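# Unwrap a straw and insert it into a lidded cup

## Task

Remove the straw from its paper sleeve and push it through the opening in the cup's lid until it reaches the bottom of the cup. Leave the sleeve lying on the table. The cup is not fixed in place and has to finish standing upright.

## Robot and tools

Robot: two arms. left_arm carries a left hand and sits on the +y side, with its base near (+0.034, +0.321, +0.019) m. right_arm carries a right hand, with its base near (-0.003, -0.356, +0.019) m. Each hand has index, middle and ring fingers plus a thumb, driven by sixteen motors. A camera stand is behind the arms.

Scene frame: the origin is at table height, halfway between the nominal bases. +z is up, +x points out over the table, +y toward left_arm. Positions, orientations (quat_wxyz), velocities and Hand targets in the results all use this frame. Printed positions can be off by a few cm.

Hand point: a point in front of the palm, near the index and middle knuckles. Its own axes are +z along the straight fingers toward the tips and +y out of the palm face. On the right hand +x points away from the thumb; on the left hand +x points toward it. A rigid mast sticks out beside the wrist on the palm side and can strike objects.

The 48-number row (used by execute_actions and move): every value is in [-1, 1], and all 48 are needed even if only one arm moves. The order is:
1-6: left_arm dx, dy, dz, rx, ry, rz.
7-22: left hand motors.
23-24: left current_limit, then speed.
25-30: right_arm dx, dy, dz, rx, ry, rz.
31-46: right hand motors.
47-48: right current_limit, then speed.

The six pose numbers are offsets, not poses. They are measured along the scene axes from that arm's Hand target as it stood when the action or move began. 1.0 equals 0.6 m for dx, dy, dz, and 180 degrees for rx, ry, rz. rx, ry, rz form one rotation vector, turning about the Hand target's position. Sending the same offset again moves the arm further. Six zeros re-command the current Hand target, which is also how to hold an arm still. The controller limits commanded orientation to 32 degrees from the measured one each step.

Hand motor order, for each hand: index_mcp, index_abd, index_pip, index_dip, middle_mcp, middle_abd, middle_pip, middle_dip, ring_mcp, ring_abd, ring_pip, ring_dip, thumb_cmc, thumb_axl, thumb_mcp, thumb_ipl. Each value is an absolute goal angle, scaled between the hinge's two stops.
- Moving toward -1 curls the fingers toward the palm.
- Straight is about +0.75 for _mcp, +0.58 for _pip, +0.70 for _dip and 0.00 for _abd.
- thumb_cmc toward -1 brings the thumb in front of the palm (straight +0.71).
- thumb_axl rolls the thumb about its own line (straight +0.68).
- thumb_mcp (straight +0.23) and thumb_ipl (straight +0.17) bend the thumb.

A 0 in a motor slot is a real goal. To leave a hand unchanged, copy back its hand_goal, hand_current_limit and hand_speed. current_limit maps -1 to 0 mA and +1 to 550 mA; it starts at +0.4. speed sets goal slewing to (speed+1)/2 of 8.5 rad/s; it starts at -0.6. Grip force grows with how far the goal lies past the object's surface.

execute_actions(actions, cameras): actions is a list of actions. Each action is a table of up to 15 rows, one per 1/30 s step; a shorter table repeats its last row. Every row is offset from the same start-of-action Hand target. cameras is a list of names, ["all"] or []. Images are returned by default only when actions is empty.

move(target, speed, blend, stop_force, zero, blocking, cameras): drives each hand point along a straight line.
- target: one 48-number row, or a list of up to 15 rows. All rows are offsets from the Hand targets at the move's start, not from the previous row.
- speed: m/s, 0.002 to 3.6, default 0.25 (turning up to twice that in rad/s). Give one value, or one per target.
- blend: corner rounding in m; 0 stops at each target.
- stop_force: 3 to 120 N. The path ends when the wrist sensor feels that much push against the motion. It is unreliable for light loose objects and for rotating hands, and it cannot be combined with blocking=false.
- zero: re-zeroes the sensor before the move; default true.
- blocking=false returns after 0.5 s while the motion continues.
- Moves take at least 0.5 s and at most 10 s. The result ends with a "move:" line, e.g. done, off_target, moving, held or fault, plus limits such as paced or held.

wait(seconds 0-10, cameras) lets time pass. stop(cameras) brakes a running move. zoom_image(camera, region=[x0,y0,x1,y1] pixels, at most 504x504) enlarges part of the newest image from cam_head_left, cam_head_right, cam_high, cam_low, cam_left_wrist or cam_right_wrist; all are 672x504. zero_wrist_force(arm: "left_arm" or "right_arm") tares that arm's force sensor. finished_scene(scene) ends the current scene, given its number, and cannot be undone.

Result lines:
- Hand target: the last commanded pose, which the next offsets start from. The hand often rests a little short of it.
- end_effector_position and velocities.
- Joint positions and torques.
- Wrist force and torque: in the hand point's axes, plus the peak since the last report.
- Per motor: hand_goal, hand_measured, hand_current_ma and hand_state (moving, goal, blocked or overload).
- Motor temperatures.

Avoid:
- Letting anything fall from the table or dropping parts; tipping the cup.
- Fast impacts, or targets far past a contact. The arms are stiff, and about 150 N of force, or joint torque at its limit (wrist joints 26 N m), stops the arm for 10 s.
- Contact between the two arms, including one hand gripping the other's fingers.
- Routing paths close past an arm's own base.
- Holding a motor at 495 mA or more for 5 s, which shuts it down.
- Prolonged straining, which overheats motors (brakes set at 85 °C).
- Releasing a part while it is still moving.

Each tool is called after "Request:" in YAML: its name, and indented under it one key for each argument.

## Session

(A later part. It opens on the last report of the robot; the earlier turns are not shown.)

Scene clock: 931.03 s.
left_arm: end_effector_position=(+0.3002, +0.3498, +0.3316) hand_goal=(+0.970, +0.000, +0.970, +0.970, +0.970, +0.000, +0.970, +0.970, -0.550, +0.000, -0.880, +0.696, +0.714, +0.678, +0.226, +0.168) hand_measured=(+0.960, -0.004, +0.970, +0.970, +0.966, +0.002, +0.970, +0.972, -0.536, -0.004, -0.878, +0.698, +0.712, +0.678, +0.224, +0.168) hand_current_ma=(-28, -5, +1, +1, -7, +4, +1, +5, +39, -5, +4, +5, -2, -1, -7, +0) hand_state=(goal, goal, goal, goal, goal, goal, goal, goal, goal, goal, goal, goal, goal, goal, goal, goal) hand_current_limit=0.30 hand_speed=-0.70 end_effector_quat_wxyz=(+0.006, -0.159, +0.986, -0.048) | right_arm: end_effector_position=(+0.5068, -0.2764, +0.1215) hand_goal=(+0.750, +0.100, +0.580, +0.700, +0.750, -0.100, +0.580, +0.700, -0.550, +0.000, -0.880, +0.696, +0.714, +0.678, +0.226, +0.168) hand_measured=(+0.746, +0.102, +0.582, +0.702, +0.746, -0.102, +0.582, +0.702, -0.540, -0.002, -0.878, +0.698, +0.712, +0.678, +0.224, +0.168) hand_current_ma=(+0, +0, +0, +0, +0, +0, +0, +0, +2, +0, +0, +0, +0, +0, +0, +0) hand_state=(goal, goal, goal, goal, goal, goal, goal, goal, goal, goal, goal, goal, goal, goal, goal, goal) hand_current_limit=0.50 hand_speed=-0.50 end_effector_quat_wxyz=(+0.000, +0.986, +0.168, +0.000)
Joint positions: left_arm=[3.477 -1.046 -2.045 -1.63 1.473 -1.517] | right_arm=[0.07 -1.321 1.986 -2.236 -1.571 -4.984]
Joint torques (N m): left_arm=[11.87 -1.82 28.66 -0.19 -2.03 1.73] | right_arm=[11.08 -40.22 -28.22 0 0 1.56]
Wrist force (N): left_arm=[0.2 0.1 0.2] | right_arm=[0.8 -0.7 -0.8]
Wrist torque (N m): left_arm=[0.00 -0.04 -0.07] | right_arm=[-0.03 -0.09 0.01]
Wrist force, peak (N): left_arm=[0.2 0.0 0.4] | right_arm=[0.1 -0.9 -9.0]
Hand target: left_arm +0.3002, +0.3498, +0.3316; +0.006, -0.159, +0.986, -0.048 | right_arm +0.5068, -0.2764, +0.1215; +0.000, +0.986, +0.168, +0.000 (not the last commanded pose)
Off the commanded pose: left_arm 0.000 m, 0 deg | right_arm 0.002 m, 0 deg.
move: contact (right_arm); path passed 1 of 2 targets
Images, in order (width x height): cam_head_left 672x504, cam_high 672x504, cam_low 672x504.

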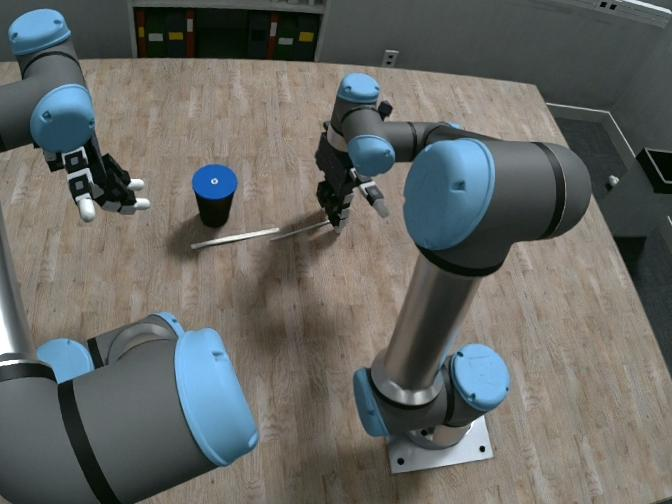

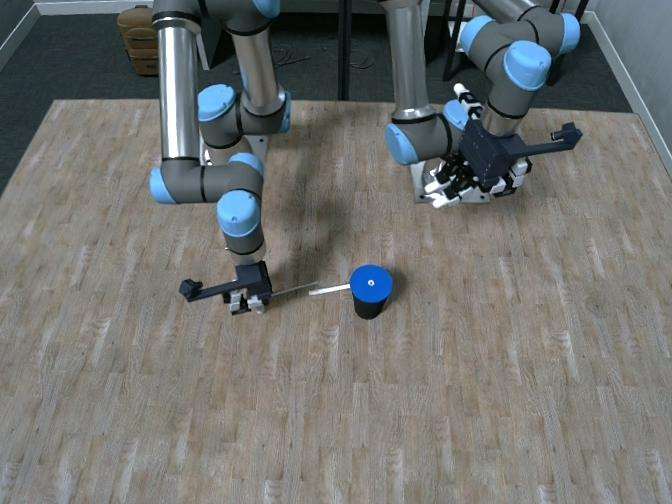

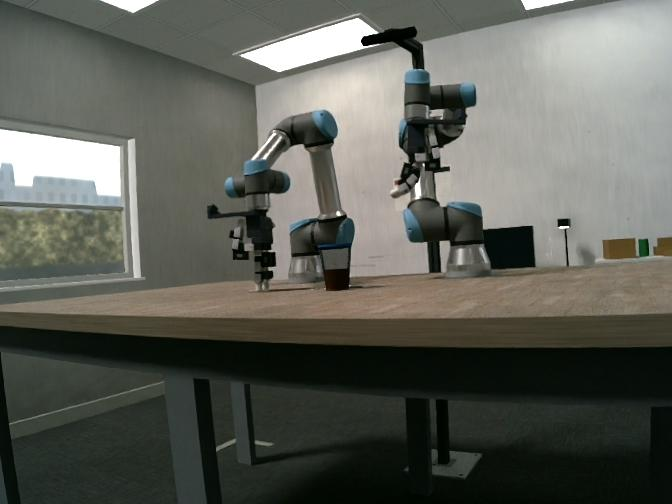

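Request:
move:
  target:
    - [0,0,0,0,0,0,0.97,0.0,0.97,0.97,0.97,0.0,0.97,0.97,-0.55,0.0,-0.88,0.696,0.714,0.678,0.226,0.168,0.3,-0.7,0,0,0,0,0,0,0.75,-0.4,0.58,0.7,0.75,0.4,0.58,0.7,-0.55,0.0,-0.88,0.696,0.714,0.678,0.226,0.168,0.6,-0.9]
  speed: 0.03
  cameras: ["cam_high","cam_head_left","cam_low"]

Request:
zoom_image:
  camera: "cam_high"
  region: [220, 260, 320, 330]

Request:
zoom_image:
  camera: "cam_head_left"
  region: [300, 190, 380, 246]

Request:
zoom_image:
  camera: "cam_low"
  region: [230, 250, 310, 310]

Scene clock: 943.23 s.
left_arm: end_effector_position=(+0.3002, +0.3498, +0.3316) hand_goal=(+0.970, +0.000, +0.970, +0.970, +0.970, +0.000, +0.970, +0.970, -0.550, +0.000, -0.880, +0.696, +0.714, +0.678, +0.226, +0.168) hand_measured=(+0.960, -0.004, +0.970, +0.970, +0.966, +0.002, +0.970, +0.972, -0.536, -0.004, -0.878, +0.698, +0.712, +0.678, +0.224, +0.168) hand_current_ma=(-28, -5, +1, +1, -7, +4, +1, +5, +39, -5, +4, +5, -2, -1, -7, +0) hand_state=(goal, goal, goal, goal, goal, goal, goal, goal, goal, goal, goal, goal, goal, goal, goal, goal) hand_current_limit=0.30 hand_speed=-0.70 end_effector_quat_wxyz=(+0.006, -0.159, +0.986, -0.048) | right_arm: end_effector_position=(+0.5068, -0.2764, +0.1215) hand_goal=(+0.750, -0.400, +0.580, +0.700, +0.750, +0.400, +0.580, +0.700, -0.550, +0.000, -0.880, +0.696, +0.714, +0.678, +0.226, +0.168) hand_measured=(+0.746, -0.094, +0.582, +0.702, +0.746, +0.116, +0.582, +0.702, -0.540, -0.002, -0.878, +0.698, +0.712, +0.678, +0.224, +0.168) hand_current_ma=(+0, +439, +0, +0, +0, -440, +0, +0, +2, +0, +0, +0, +0, +0, +0, +0) hand_state=(goal, blocked, goal, goal, goal, moving, goal, goal, goal, goal, goal, goal, goal, goal, goal, goal) hand_current_limit=0.60 hand_speed=-0.90 end_effector_quat_wxyz=(+0.000, +0.986, +0.168, +0.000)
Joint positions: left_arm=[3.477 -1.046 -2.045 -1.63 1.473 -1.517] | right_arm=[0.07 -1.321 1.986 -2.236 -1.571 -4.984]
Joint torques (N m): left_arm=[10.64 0.91 30.09 -0.05 -1.73 1.95] | right_arm=[6.17 -29.81 -20.32 -0.71 -0.04 1.43]
Wrist force (N): left_arm=[0.0 0.1 0.3] | right_arm=[-0.2 -0.6 -1.9]
Wrist torque (N m): left_arm=[-0.02 0.00 -0.09] | right_arm=[0.05 -0.18 -0.08]
Wrist force, peak (N): left_arm=[0.2 0.4 0.2] | right_arm=[0.7 -0.7 -13.4]
Hand target: left_arm +0.3002, +0.3498, +0.3316; +0.006, -0.159, +0.986, -0.048 | right_arm +0.5068, -0.2764, +0.1215; +0.000, +0.986, +0.168, +0.000
Off the commanded pose: left_arm 0.000 m, 0 deg | right_arm 0.000 m, 0 deg.
move: done
Images, in order (width x height): cam_head_left 672x504, cam_high 672x504, cam_low 672x504.

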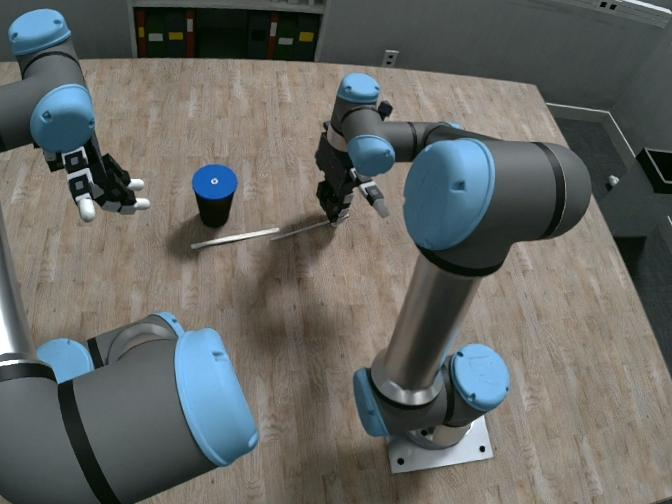

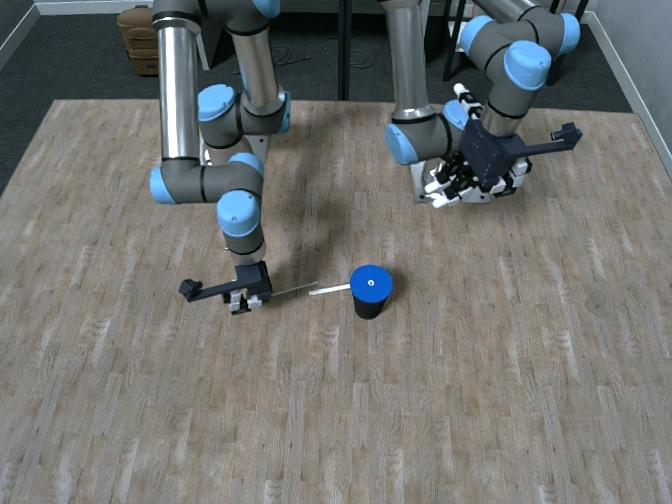

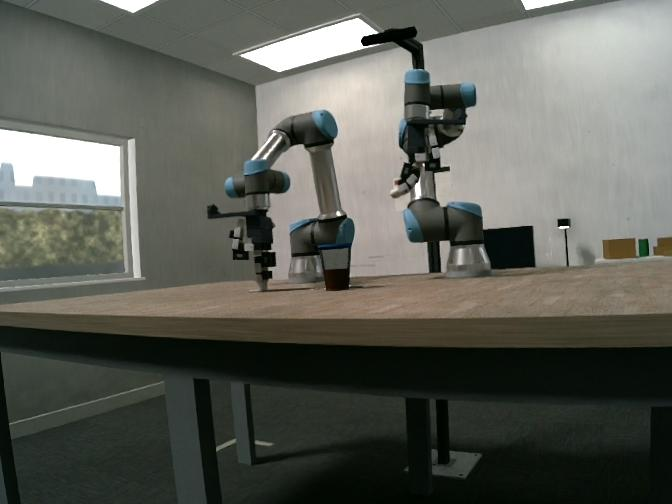

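Scaled by 5.040 from the camera's 672x504 image, which has a finer 960x720 frame.

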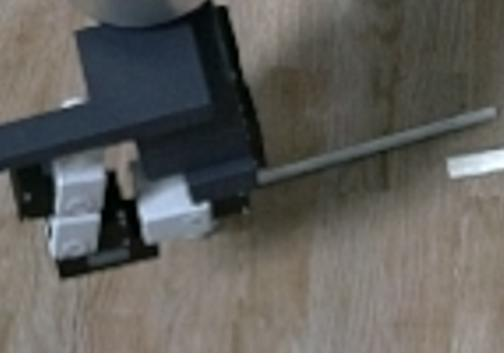

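Scaled by 6.300 from the camera's 672x504 image, which has a finer 960x720 frame.

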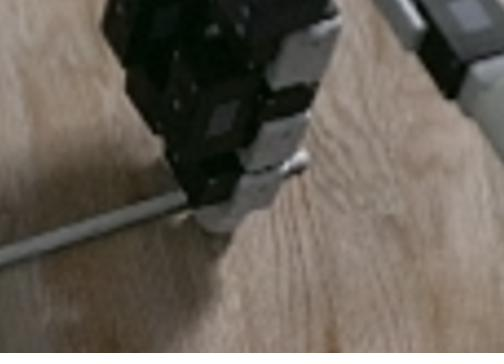

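Scaled by 6.300 from the camera's 672x504 image, which has a finer 960x720 frame.

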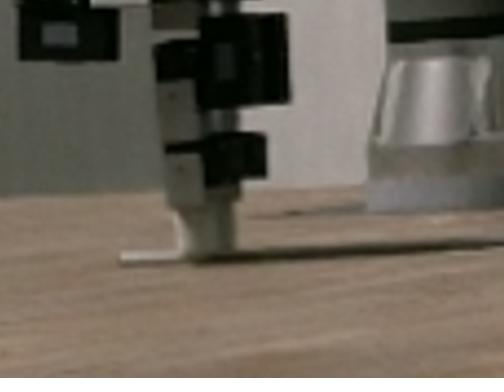

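Request:
move:
  target:
    - [0,0,0,0,0,0,0.97,0.0,0.97,0.97,0.97,0.0,0.97,0.97,-0.55,0.0,-0.88,0.696,0.714,0.678,0.226,0.168,0.3,-0.7,0,0,0.05,0,0,0,0.75,-0.4,0.58,0.7,0.75,0.4,0.58,0.7,-0.55,0.0,-0.88,0.696,0.714,0.678,0.226,0.168,0.6,-0.9]
  speed: 0.03
  cameras: ["cam_high","cam_head_left","cam_low"]

Request:
zoom_image:
  camera: "cam_high"
  region: [220, 260, 320, 330]

Request:
zoom_image:
  camera: "cam_low"
  region: [230, 250, 350, 310]

Scene clock: 948.50 s.
left_arm: end_effector_position=(+0.3002, +0.3498, +0.3316) hand_goal=(+0.970, +0.000, +0.970, +0.970, +0.970, +0.000, +0.970, +0.970, -0.550, +0.000, -0.880, +0.696, +0.714, +0.678, +0.226, +0.168) hand_measured=(+0.960, -0.004, +0.970, +0.970, +0.966, +0.002, +0.970, +0.972, -0.536, -0.004, -0.878, +0.698, +0.712, +0.678, +0.224, +0.168) hand_current_ma=(-28, -5, +1, +1, -7, +4, +1, +5, +39, -5, +4, +5, -2, -1, -7, +0) hand_state=(goal, goal, goal, goal, goal, goal, goal, goal, goal, goal, goal, goal, goal, goal, goal, goal) hand_current_limit=0.30 hand_speed=-0.70 end_effector_quat_wxyz=(+0.006, -0.159, +0.986, -0.048) | right_arm: end_effector_position=(+0.5068, -0.2764, +0.1514) hand_goal=(+0.750, -0.400, +0.580, +0.700, +0.750, +0.400, +0.580, +0.700, -0.550, +0.000, -0.880, +0.696, +0.714, +0.678, +0.226, +0.168) hand_measured=(+0.746, -0.096, +0.582, +0.702, +0.746, +0.116, +0.582, +0.702, -0.540, -0.002, -0.878, +0.698, +0.712, +0.678, +0.224, +0.168) hand_current_ma=(+0, +440, +0, +0, +0, -440, +0, +0, +2, +0, +0, +0, +0, +0, +0, +0) hand_state=(goal, blocked, goal, goal, goal, blocked, goal, goal, goal, goal, goal, goal, goal, goal, goal, goal) hand_current_limit=0.60 hand_speed=-0.90 end_effector_quat_wxyz=(+0.000, +0.986, +0.168, +0.000)
Joint positions: left_arm=[3.477 -1.046 -2.045 -1.63 1.473 -1.517] | right_arm=[0.07 -1.365 1.95 -2.156 -1.571 -4.984]
Joint torques (N m): left_arm=[10.79 3.12 29.79 -0.09 -1.86 1.9] | right_arm=[4.05 -40.1 -27.84 -0.14 -0.89 1.71]
Wrist force (N): left_arm=[0.1 0.0 0.0] | right_arm=[0.8 -0.3 1.3]
Wrist torque (N m): left_arm=[-0.01 -0.03 -0.08] | right_arm=[-0.16 -0.05 0.01]
Wrist force, peak (N): left_arm=[0.2 0.3 0.2] | right_arm=[-0.3 -0.8 -2.1]
Hand target: left_arm +0.3002, +0.3498, +0.3316; +0.006, -0.159, +0.986, -0.048 | right_arm +0.5068, -0.2764, +0.1515; +0.000, +0.986, +0.168, +0.000
Off the commanded pose: left_arm 0.000 m, 0 deg | right_arm 0.000 m, 0 deg.
move: done
Images, in order (width x height): cam_head_left 672x504, cam_high 672x504, cam_low 672x504.

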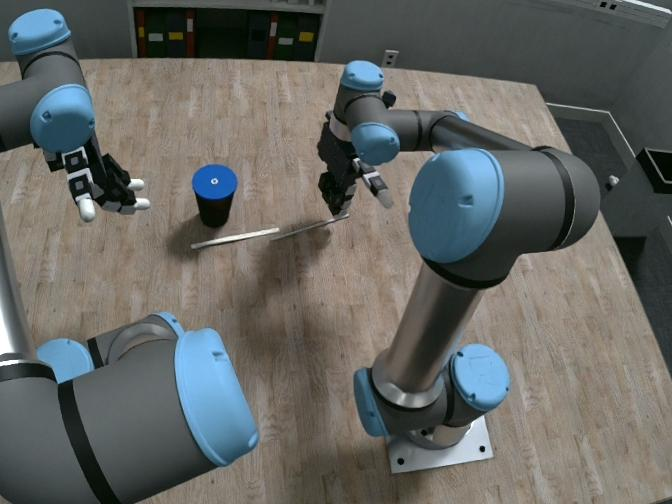

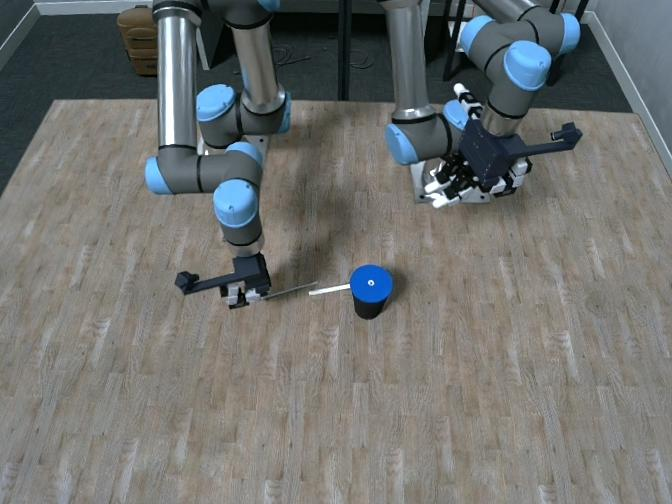

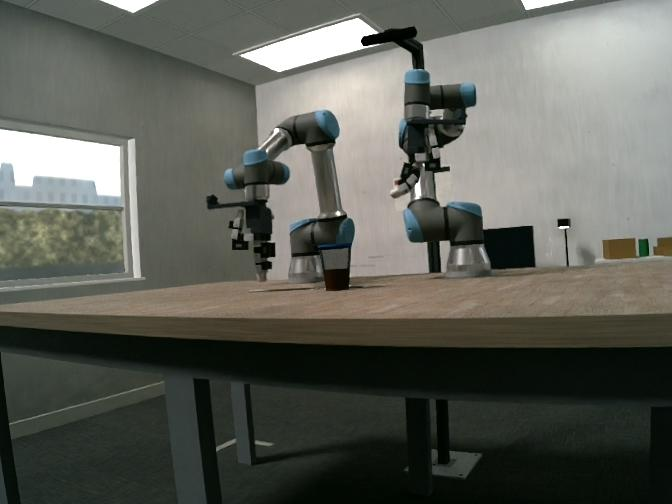

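Scaled by 5.040 from the camera's 672x504 image, which has a finer 960x720 frame.

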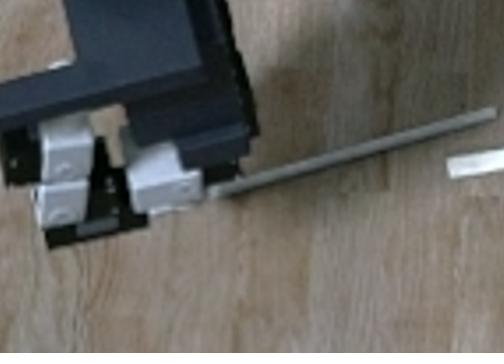

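Scaled by 4.200 from the camera's 672x504 image, which has a finer 960x720 frame.

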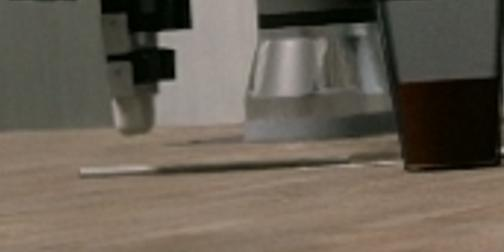

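Request:
zoom_image:
  camera: "cam_head_left"
  region: [310, 180, 380, 236]

Request:
zoom_image:
  camera: "cam_high"
  region: [225, 275, 275, 315]

Scaled by 7.200 from the camera's 672x504 image, which has a finer 960x720 frame.

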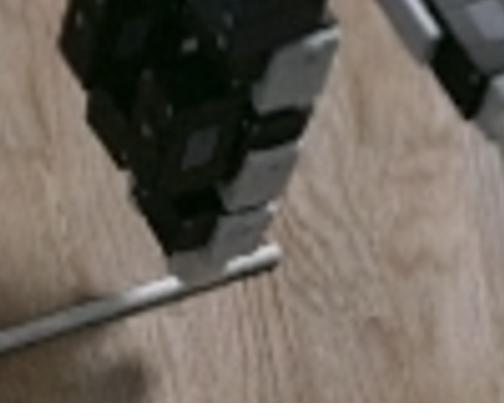

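Scaled by 10.080 from the camera's 672x504 image, which has a finer 960x720 frame.

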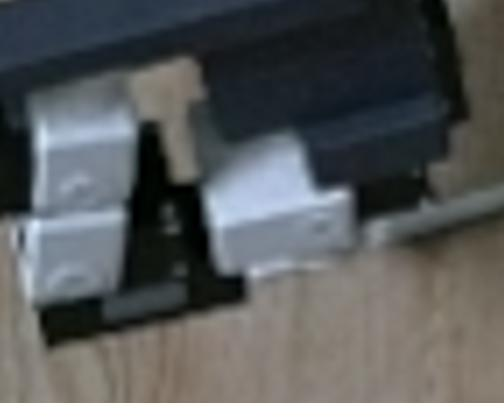

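Request:
move:
  target:
    - [0,0,0,0,0,0,0.97,0.0,0.97,0.97,0.97,0.0,0.97,0.97,-0.55,0.0,-0.88,0.696,0.714,0.678,0.226,0.168,0.3,-0.7,0,-0.083,0.25,-0.0645,0.1835,-0.4605,0.97,0.2,-0.3,0.696,0.97,-0.2,-0.3,0.696,-0.55,0.0,-0.88,0.696,0.714,0.678,0.226,0.168,0.5,-0.5]
    - [0,0,0,0,0,0,0.97,0.0,0.97,0.97,0.97,0.0,0.97,0.97,-0.55,0.0,-0.88,0.696,0.714,0.678,0.226,0.168,0.3,-0.7,0,-0.083,0.25,-0.129,0.367,-0.921,0.97,0.2,-0.3,0.696,0.97,-0.2,-0.3,0.696,-0.55,0.0,-0.88,0.696,0.714,0.678,0.226,0.168,0.5,-0.5]
    - [0,0,0,0,0,0,0.97,0.0,0.97,0.97,0.97,0.0,0.97,0.97,-0.55,0.0,-0.88,0.696,0.714,0.678,0.226,0.168,0.3,-0.7,-0.0352,0.0792,0.0142,-0.129,0.367,-0.921,0.97,0.2,-0.3,0.696,0.97,-0.2,-0.3,0.696,-0.55,0.0,-0.88,0.696,0.714,0.678,0.226,0.168,0.5,-0.5]
  speed: [0.4,0.5,0.25]
  blend: [0.02,0.02,0]
  cameras: ["cam_high","cam_head_left","cam_low","cam_head_right"]

Request:
zoom_image:
  camera: "cam_high"
  region: [220, 250, 330, 320]

Request:
zoom_image:
  camera: "cam_head_left"
  region: [280, 170, 380, 240]

Request:
zoom_image:
  camera: "cam_low"
  region: [210, 230, 330, 310]

Scene clock: 1119.30 s.
left_arm: end_effector_position=(+0.3002, +0.3498, +0.3316) hand_goal=(+0.970, +0.000, +0.970, +0.970, +0.970, +0.000, +0.970, +0.970, -0.550, +0.000, -0.880, +0.696, +0.714, +0.678, +0.226, +0.168) hand_measured=(+0.960, -0.004, +0.970, +0.970, +0.966, +0.002, +0.970, +0.972, -0.536, -0.004, -0.878, +0.698, +0.712, +0.678, +0.224, +0.168) hand_current_ma=(-28, -5, +1, +1, -7, +4, +1, +5, +39, -5, +4, +5, -2, -1, -7, +0) hand_state=(goal, goal, goal, goal, goal, goal, goal, goal, goal, goal, goal, goal, goal, goal, goal, goal) hand_current_limit=0.30 hand_speed=-0.70 end_effector_quat_wxyz=(+0.006, -0.159, +0.986, -0.048) | right_arm: end_effector_position=(+0.4857, -0.2290, +0.1601) hand_goal=(+0.970, +0.200, -0.300, +0.696, +0.970, -0.200, -0.300, +0.696, -0.550, +0.000, -0.880, +0.696, +0.714, +0.678, +0.226, +0.168) hand_measured=(+0.972, +0.196, -0.294, +0.698, +0.972, -0.198, -0.294, +0.698, -0.542, -0.002, -0.880, +0.698, +0.718, +0.678, +0.224, +0.168) hand_current_ma=(+0, +0, +1, +0, +0, +0, +1, +0, +1, +0, +0, +0, +0, +0, +0, +0) hand_state=(goal, goal, goal, goal, goal, goal, goal, goal, goal, goal, goal, goal, goal, goal, goal, goal) hand_current_limit=0.50 hand_speed=-0.50 end_effector_quat_wxyz=(-0.066, -0.155, +0.908, +0.383)
Joint positions: left_arm=[3.477 -1.046 -2.045 -1.63 1.473 -1.517] | right_arm=[-0.409 -1.191 1.914 -1.682 -1.019 -2.5]
Joint torques (N m): left_arm=[9.44 7.48 27.65 -0.06 -1.72 1.98] | right_arm=[13.2 -19.49 -5.27 -2.48 2.74 1.66]
Wrist force (N): left_arm=[0.2 0.0 0.1] | right_arm=[1.8 0.4 1.3]
Wrist torque (N m): left_arm=[0.00 -0.03 -0.07] | right_arm=[0.05 -0.16 0.03]
Wrist force, peak (N): left_arm=[0.1 0.4 0.1] | right_arm=[1.8 0.2 2.3]
Hand target: left_arm +0.3002, +0.3498, +0.3316; +0.006, -0.159, +0.986, -0.048 | right_arm +0.4857, -0.2289, +0.1600; -0.066, -0.155, +0.908, +0.383
Off the commanded pose: left_arm 0.000 m, 0 deg | right_arm 0.000 m, 0 deg.
move: done
Images, in order (width x height): cam_head_left 672x504, cam_head_right 672x504, cam_high 672x504, cam_low 672x504.

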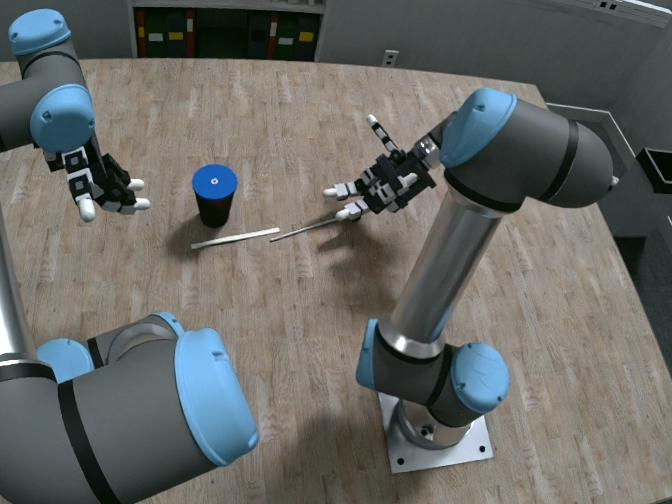

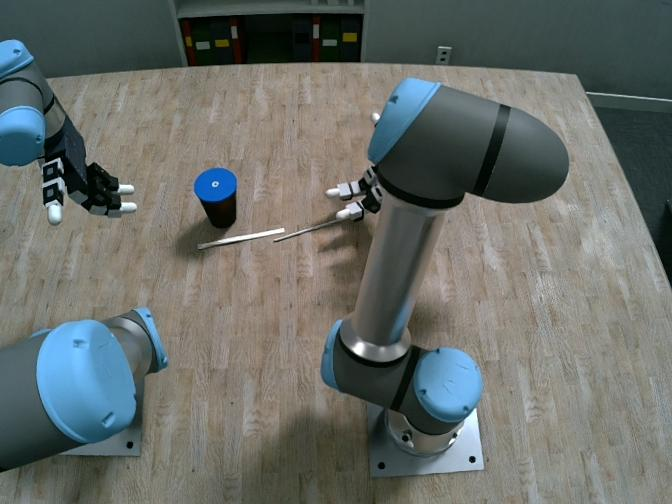

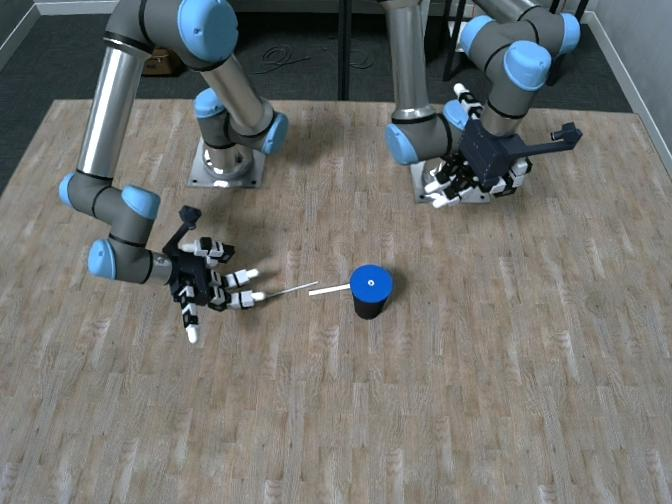

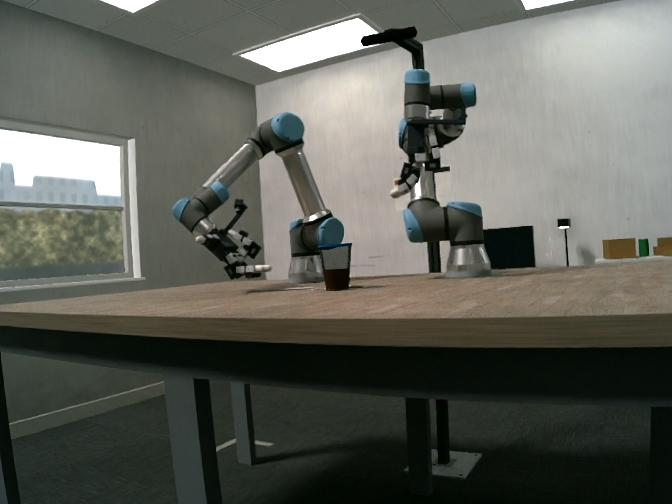

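Scaled by 4.582 from the camera's 672x504 image, which has a finer 960x720 frame.

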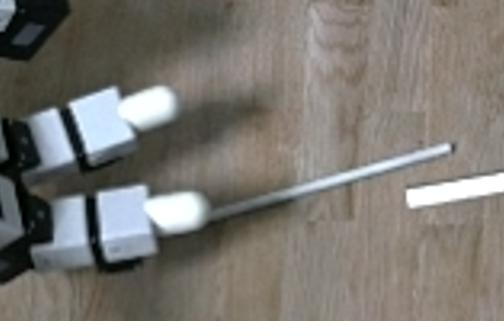

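Scaled by 5.040 from the camera's 672x504 image, which has a finer 960x720 frame.

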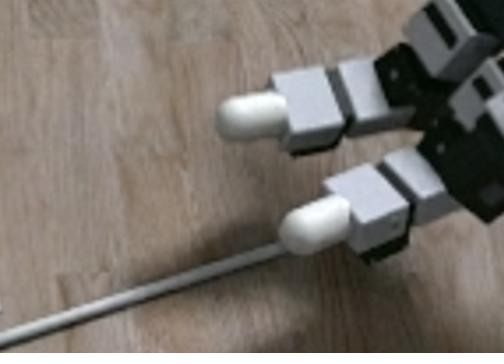

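Scaled by 4.200 from the camera's 672x504 image, which has a finer 960x720 frame.

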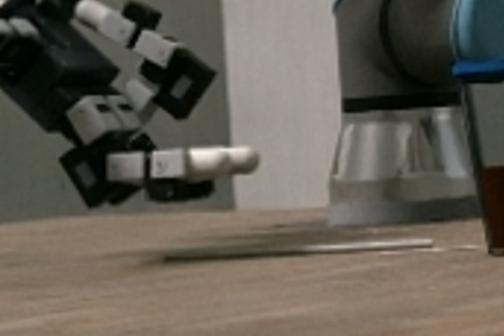

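Request:
move:
  target:
    - [0,0,0,0,0,0,0.97,0.0,0.97,0.97,0.97,0.0,0.97,0.97,-0.55,0.0,-0.88,0.696,0.714,0.678,0.226,0.168,0.3,-0.7,0.0068,0.0025,-0.045,0,0,0.017,0.97,0.2,-0.3,0.696,0.97,-0.2,-0.3,0.696,-0.55,0.0,-0.88,0.696,0.714,0.678,0.226,0.168,0.5,-0.5]
    - [0,0,0,0,0,0,0.97,0.0,0.97,0.97,0.97,0.0,0.97,0.97,-0.55,0.0,-0.88,0.696,0.714,0.678,0.226,0.168,0.3,-0.7,0.0068,0.0025,-0.13,0,0,0.017,0.97,0.2,-0.3,0.696,0.97,-0.2,-0.3,0.696,-0.55,0.0,-0.88,0.696,0.714,0.678,0.226,0.168,0.5,-0.5]
  speed: [0.06,0.012]
  stop_force: 3
  cameras: ["cam_high","cam_head_left","cam_low"]

Request:
zoom_image:
  camera: "cam_high"
  region: [220, 260, 330, 330]

Request:
zoom_image:
  camera: "cam_head_left"
  region: [280, 170, 380, 240]

Request:
zoom_image:
  camera: "cam_low"
  region: [210, 240, 310, 310]

Scene clock: 1135.97 s.
left_arm: end_effector_position=(+0.3002, +0.3498, +0.3316) hand_goal=(+0.970, +0.000, +0.970, +0.970, +0.970, +0.000, +0.970, +0.970, -0.550, +0.000, -0.880, +0.696, +0.714, +0.678, +0.226, +0.168) hand_measured=(+0.960, -0.004, +0.970, +0.970, +0.966, +0.002, +0.970, +0.972, -0.536, -0.004, -0.878, +0.698, +0.712, +0.678, +0.224, +0.168) hand_current_ma=(-28, -5, +1, +1, -7, +4, +1, +5, +39, -5, +4, +5, -2, -1, -7, +0) hand_state=(goal, goal, goal, goal, goal, goal, goal, goal, goal, goal, goal, goal, goal, goal, goal, goal) hand_current_limit=0.30 hand_speed=-0.70 end_effector_quat_wxyz=(+0.006, -0.159, +0.986, -0.048) | right_arm: end_effector_position=(+0.4898, -0.2274, +0.1171) hand_goal=(+0.970, +0.200, -0.300, +0.696, +0.970, -0.200, -0.300, +0.696, -0.550, +0.000, -0.880, +0.696, +0.714, +0.678, +0.226, +0.168) hand_measured=(+0.974, +0.196, -0.294, +0.698, +0.974, -0.198, -0.294, +0.698, -0.542, -0.002, -0.880, +0.698, +0.718, +0.678, +0.224, +0.168) hand_current_ma=(+0, +0, +1, +0, +0, +0, +1, +0, +1, +0, +0, +0, +0, +0, +0, +0) hand_state=(goal, goal, goal, goal, goal, goal, goal, goal, goal, goal, goal, goal, goal, goal, goal, goal) hand_current_limit=0.50 hand_speed=-0.50 end_effector_quat_wxyz=(-0.076, -0.179, +0.904, +0.382)
Joint positions: left_arm=[3.477 -1.046 -2.045 -1.63 1.473 -1.517] | right_arm=[-0.39 -1.09 1.897 -1.749 -1.039 -2.532]
Joint torques (N m): left_arm=[10.74 8.82 29.27 -0.06 -1.58 2.04] | right_arm=[12.19 -45.59 -25.37 0.99 -0.62 -0.16]
Wrist force (N): left_arm=[0.0 0.0 0.0] | right_arm=[2.6 4.6 -1.7]
Wrist torque (N m): left_arm=[-0.01 -0.01 -0.09] | right_arm=[0.37 -0.17 0.21]
Wrist force, peak (N): left_arm=[0.3 0.2 0.3] | right_arm=[6.4 20.2 -12.9]
Hand target: left_arm +0.3002, +0.3498, +0.3316; +0.006, -0.159, +0.986, -0.048 | right_arm +0.4898, -0.2274, +0.1171; -0.076, -0.179, +0.904, +0.382 (not the last commanded pose)
Off the commanded pose: left_arm 0.000 m, 0 deg | right_arm 0.035 m, 0 deg.
move: contact (right_arm); path passed 1 of 2 targets
Images, in order (width x height): cam_head_left 672x504, cam_high 672x504, cam_low 672x504.

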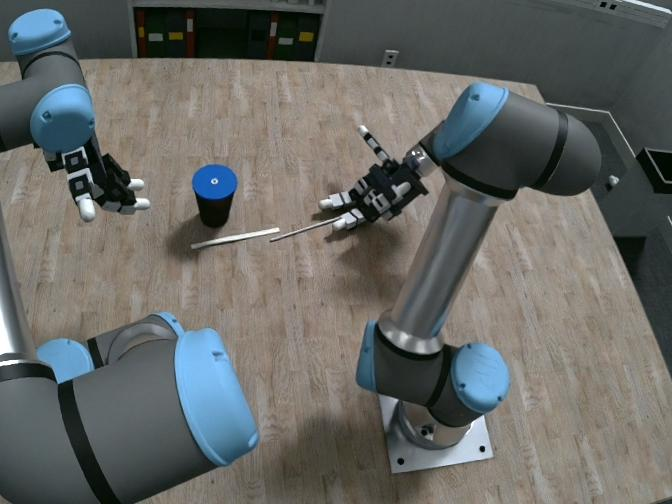

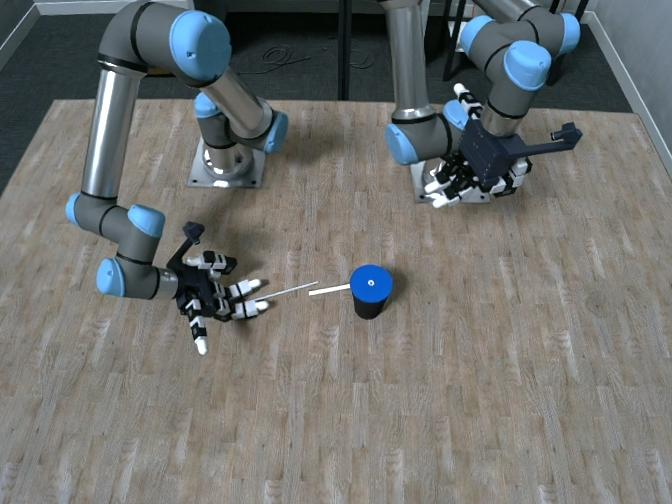

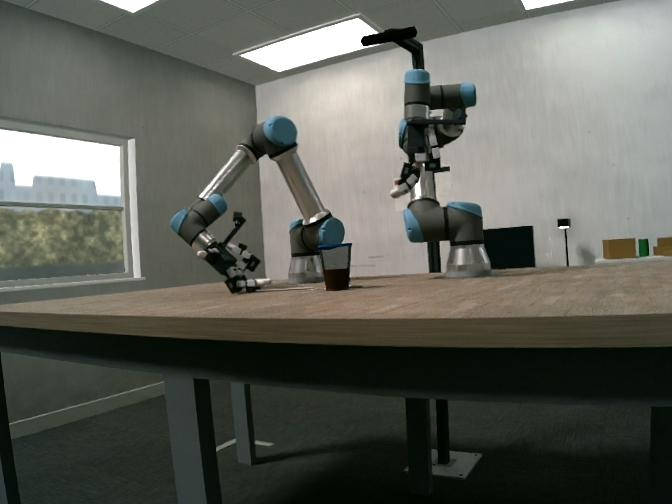

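Scaled by 4.582 from the camera's 672x504 image, which has a finer 960x720 frame.

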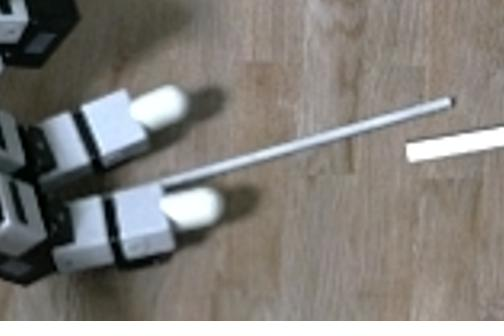

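Scaled by 5.040 from the camera's 672x504 image, which has a finer 960x720 frame.

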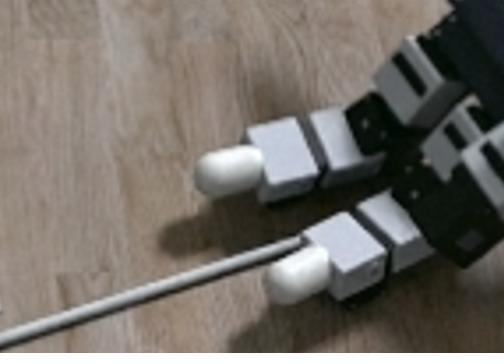

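Scaled by 5.040 from the camera's 672x504 image, which has a finer 960x720 frame.

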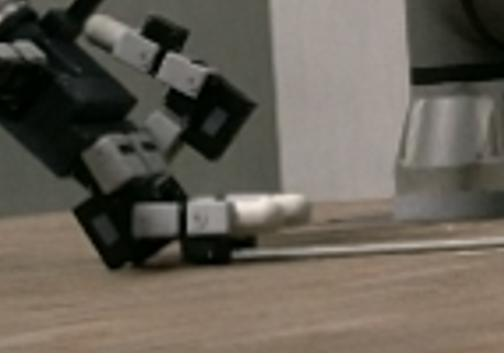

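Request:
move:
  target:
    - [0,0,0,0,0,0,0.97,0.0,0.97,0.97,0.97,0.0,0.97,0.97,-0.55,0.0,-0.88,0.696,0.714,0.678,0.226,0.168,0.3,-0.7,0.0025,0.0008,0,0,0,0,0.97,-0.45,-0.3,0.696,0.97,0.45,-0.3,0.696,-0.55,0.0,-0.88,0.696,0.714,0.678,0.226,0.168,0.6,-0.92]
  speed: 0.02
  cameras: ["cam_high","cam_head_left","cam_low"]

Request:
zoom_image:
  camera: "cam_high"
  region: [220, 260, 330, 330]

Request:
zoom_image:
  camera: "cam_head_left"
  region: [280, 170, 380, 240]

Request:
zoom_image:
  camera: "cam_low"
  region: [210, 240, 310, 310]

Scene clock: 1143.03 s.
left_arm: end_effector_position=(+0.3002, +0.3498, +0.3316) hand_goal=(+0.970, +0.000, +0.970, +0.970, +0.970, +0.000, +0.970, +0.970, -0.550, +0.000, -0.880, +0.696, +0.714, +0.678, +0.226, +0.168) hand_measured=(+0.960, -0.004, +0.970, +0.970, +0.966, +0.002, +0.970, +0.972, -0.536, -0.004, -0.878, +0.698, +0.712, +0.678, +0.224, +0.168) hand_current_ma=(-28, -5, +1, +1, -7, +4, +1, +5, +39, -5, +4, +5, -2, -1, -7, +0) hand_state=(goal, goal, goal, goal, goal, goal, goal, goal, goal, goal, goal, goal, goal, goal, goal, goal) hand_current_limit=0.30 hand_speed=-0.70 end_effector_quat_wxyz=(+0.006, -0.159, +0.986, -0.048) | right_arm: end_effector_position=(+0.4913, -0.2269, +0.1171) hand_goal=(+0.970, -0.450, -0.300, +0.696, +0.970, +0.450, -0.300, +0.696, -0.550, +0.000, -0.880, +0.696, +0.714, +0.678, +0.226, +0.168) hand_measured=(+0.974, -0.156, -0.308, +0.696, +0.974, +0.154, -0.310, +0.696, -0.542, -0.002, -0.880, +0.698, +0.718, +0.678, +0.224, +0.168) hand_current_ma=(+0, +438, -1, +0, +0, -439, -1, +0, +1, +0, +0, +0, +0, +0, +0, +0) hand_state=(goal, blocked, goal, goal, goal, blocked, goal, goal, goal, goal, goal, goal, goal, goal, goal, goal) hand_current_limit=0.60 hand_speed=-0.92 end_effector_quat_wxyz=(-0.076, -0.179, +0.904, +0.382)
Joint positions: left_arm=[3.477 -1.046 -2.045 -1.63 1.473 -1.517] | right_arm=[-0.388 -1.087 1.893 -1.749 -1.038 -2.531]
Joint torques (N m): left_arm=[11 8.82 28.38 0.04 -1.55 1.93] | right_arm=[12.43 -18.84 -23.24 1.03 1.7 1.55]
Wrist force (N): left_arm=[0.3 0.1 0.1] | right_arm=[2.1 3.4 -2.5]
Wrist torque (N m): left_arm=[0.00 -0.04 -0.07] | right_arm=[0.43 -0.15 0.08]
Wrist force, peak (N): left_arm=[0.3 0.2 0.3] | right_arm=[2.9 4.1 -3.1]
Hand target: left_arm +0.3002, +0.3498, +0.3316; +0.006, -0.159, +0.986, -0.048 | right_arm +0.4913, -0.2269, +0.1171; -0.076, -0.179, +0.904, +0.382
Off the commanded pose: left_arm 0.000 m, 0 deg | right_arm 0.000 m, 0 deg.
move: done
Images, in order (width x height): cam_head_left 672x504, cam_high 672x504, cam_low 672x504.

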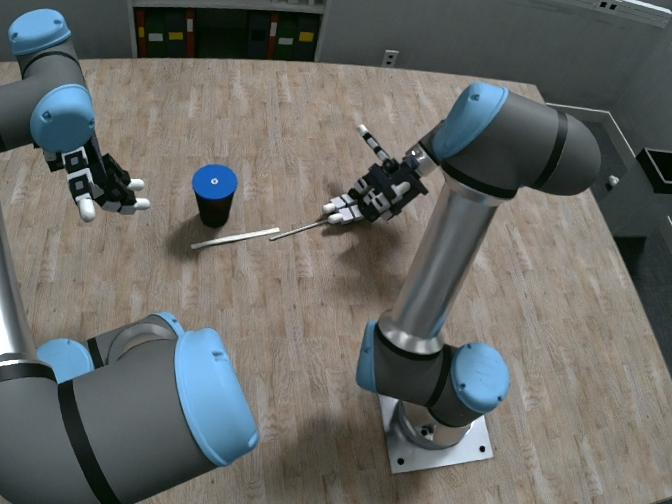

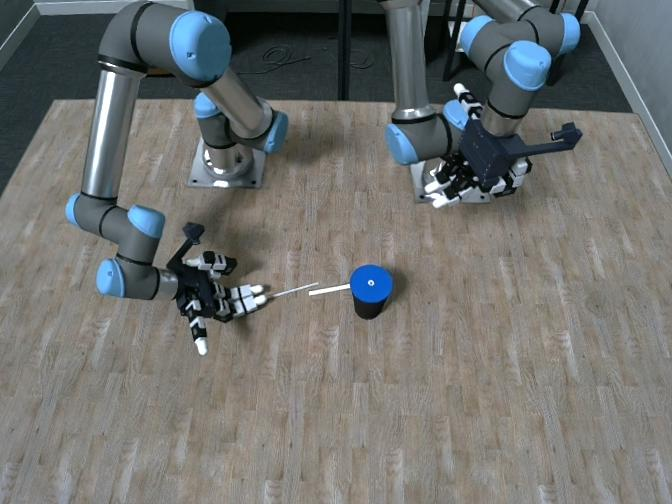

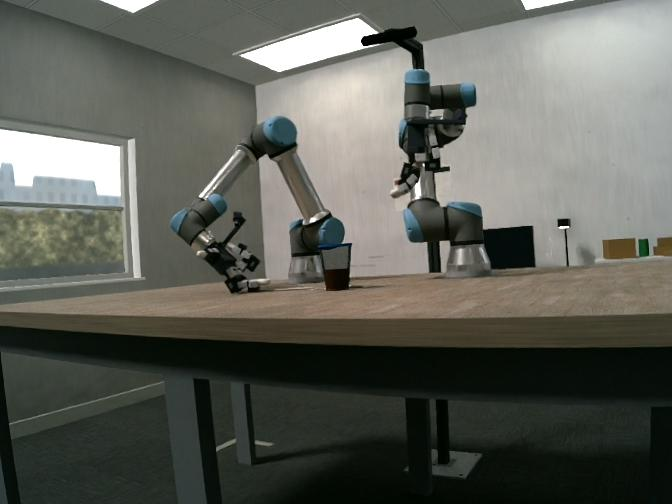

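Scaled by 4.582 from the camera's 672x504 image, which has a finer 960x720 frame.

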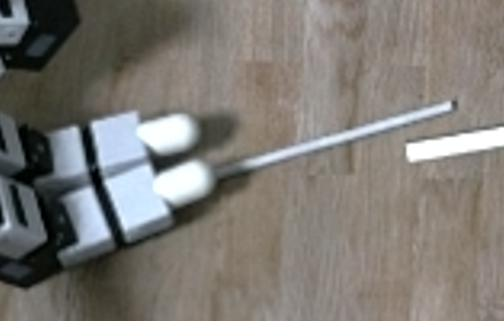

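Scaled by 5.040 from the camera's 672x504 image, which has a finer 960x720 frame.

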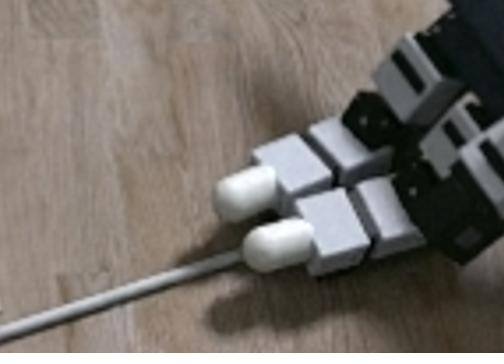

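Scaled by 5.040 from the camera's 672x504 image, which has a finer 960x720 frame.

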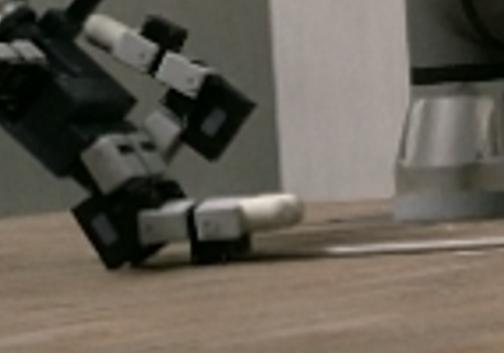

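Request:
move:
  target:
    - [0,0,0,0,0,0,0.97,0.0,0.97,0.97,0.97,0.0,0.97,0.97,-0.55,0.0,-0.88,0.696,0.714,0.678,0.226,0.168,0.3,-0.7,0,0,0.035,0,0,0,0.97,-0.45,-0.3,0.696,0.97,0.45,-0.3,0.696,-0.55,0.0,-0.88,0.696,0.714,0.678,0.226,0.168,0.6,-0.92]
  speed: 0.02
  cameras: ["cam_high","cam_low"]

Request:
zoom_image:
  camera: "cam_high"
  region: [220, 260, 330, 330]

Request:
zoom_image:
  camera: "cam_low"
  region: [210, 240, 310, 310]

Scene clock: 1149.83 s.
left_arm: end_effector_position=(+0.3002, +0.3498, +0.3316) hand_goal=(+0.970, +0.000, +0.970, +0.970, +0.970, +0.000, +0.970, +0.970, -0.550, +0.000, -0.880, +0.696, +0.714, +0.678, +0.226, +0.168) hand_measured=(+0.960, -0.004, +0.970, +0.970, +0.966, +0.002, +0.970, +0.972, -0.536, -0.004, -0.878, +0.698, +0.712, +0.678, +0.224, +0.168) hand_current_ma=(-28, -5, +1, +1, -7, +4, +1, +5, +39, -5, +4, +5, -2, -1, -7, +0) hand_state=(goal, goal, goal, goal, goal, goal, goal, goal, goal, goal, goal, goal, goal, goal, goal, goal) hand_current_limit=0.30 hand_speed=-0.70 end_effector_quat_wxyz=(+0.006, -0.159, +0.986, -0.048) | right_arm: end_effector_position=(+0.4913, -0.2269, +0.1380) hand_goal=(+0.970, -0.450, -0.300, +0.696, +0.970, +0.450, -0.300, +0.696, -0.550, +0.000, -0.880, +0.696, +0.714, +0.678, +0.226, +0.168) hand_measured=(+0.974, -0.158, -0.308, +0.696, +0.974, +0.154, -0.310, +0.696, -0.542, -0.002, -0.880, +0.698, +0.718, +0.678, +0.224, +0.168) hand_current_ma=(+0, +440, -1, +0, +0, -440, -1, +0, +1, +0, +0, +0, +0, +0, +0, +0) hand_state=(goal, blocked, goal, goal, goal, blocked, goal, goal, goal, goal, goal, goal, goal, goal, goal, goal) hand_current_limit=0.60 hand_speed=-0.92 end_effector_quat_wxyz=(-0.076, -0.179, +0.904, +0.382)
Joint positions: left_arm=[3.477 -1.046 -2.045 -1.63 1.473 -1.517] | right_arm=[-0.388 -1.124 1.879 -1.699 -1.038 -2.531]
Joint torques (N m): left_arm=[10.16 8.48 27.97 0.31 -1.74 1.86] | right_arm=[11.91 -46.69 -26.59 1.42 1.79 0.88]
Wrist force (N): left_arm=[0.1 0.0 0.3] | right_arm=[1.8 0.4 0.6]
Wrist torque (N m): left_arm=[-0.02 -0.02 -0.09] | right_arm=[0.09 -0.16 0.04]
Wrist force, peak (N): left_arm=[0.3 0.2 0.3] | right_arm=[2.3 3.9 -2.3]
Hand target: left_arm +0.3002, +0.3498, +0.3316; +0.006, -0.159, +0.986, -0.048 | right_arm +0.4913, -0.2269, +0.1381; -0.076, -0.179, +0.904, +0.382
Off the commanded pose: left_arm 0.000 m, 0 deg | right_arm 0.000 m, 0 deg.
move: done
Images, in order (width x height): cam_high 672x504, cam_low 672x504.

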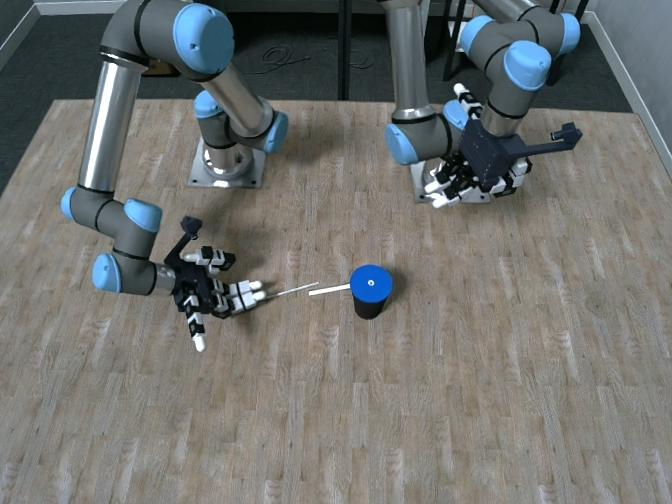

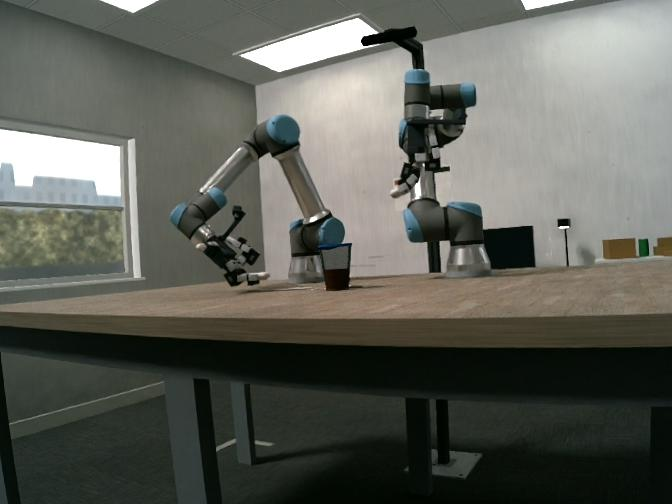

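Scaled by 4.582 from the camera's 672x504 image, which has a finer 960x720 frame.

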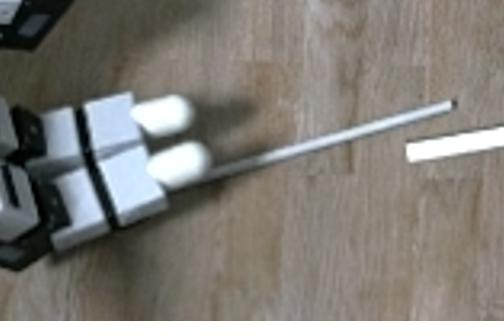

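Scaled by 5.040 from the camera's 672x504 image, which has a finer 960x720 frame.

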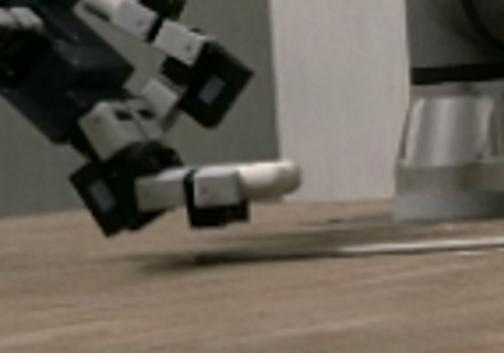

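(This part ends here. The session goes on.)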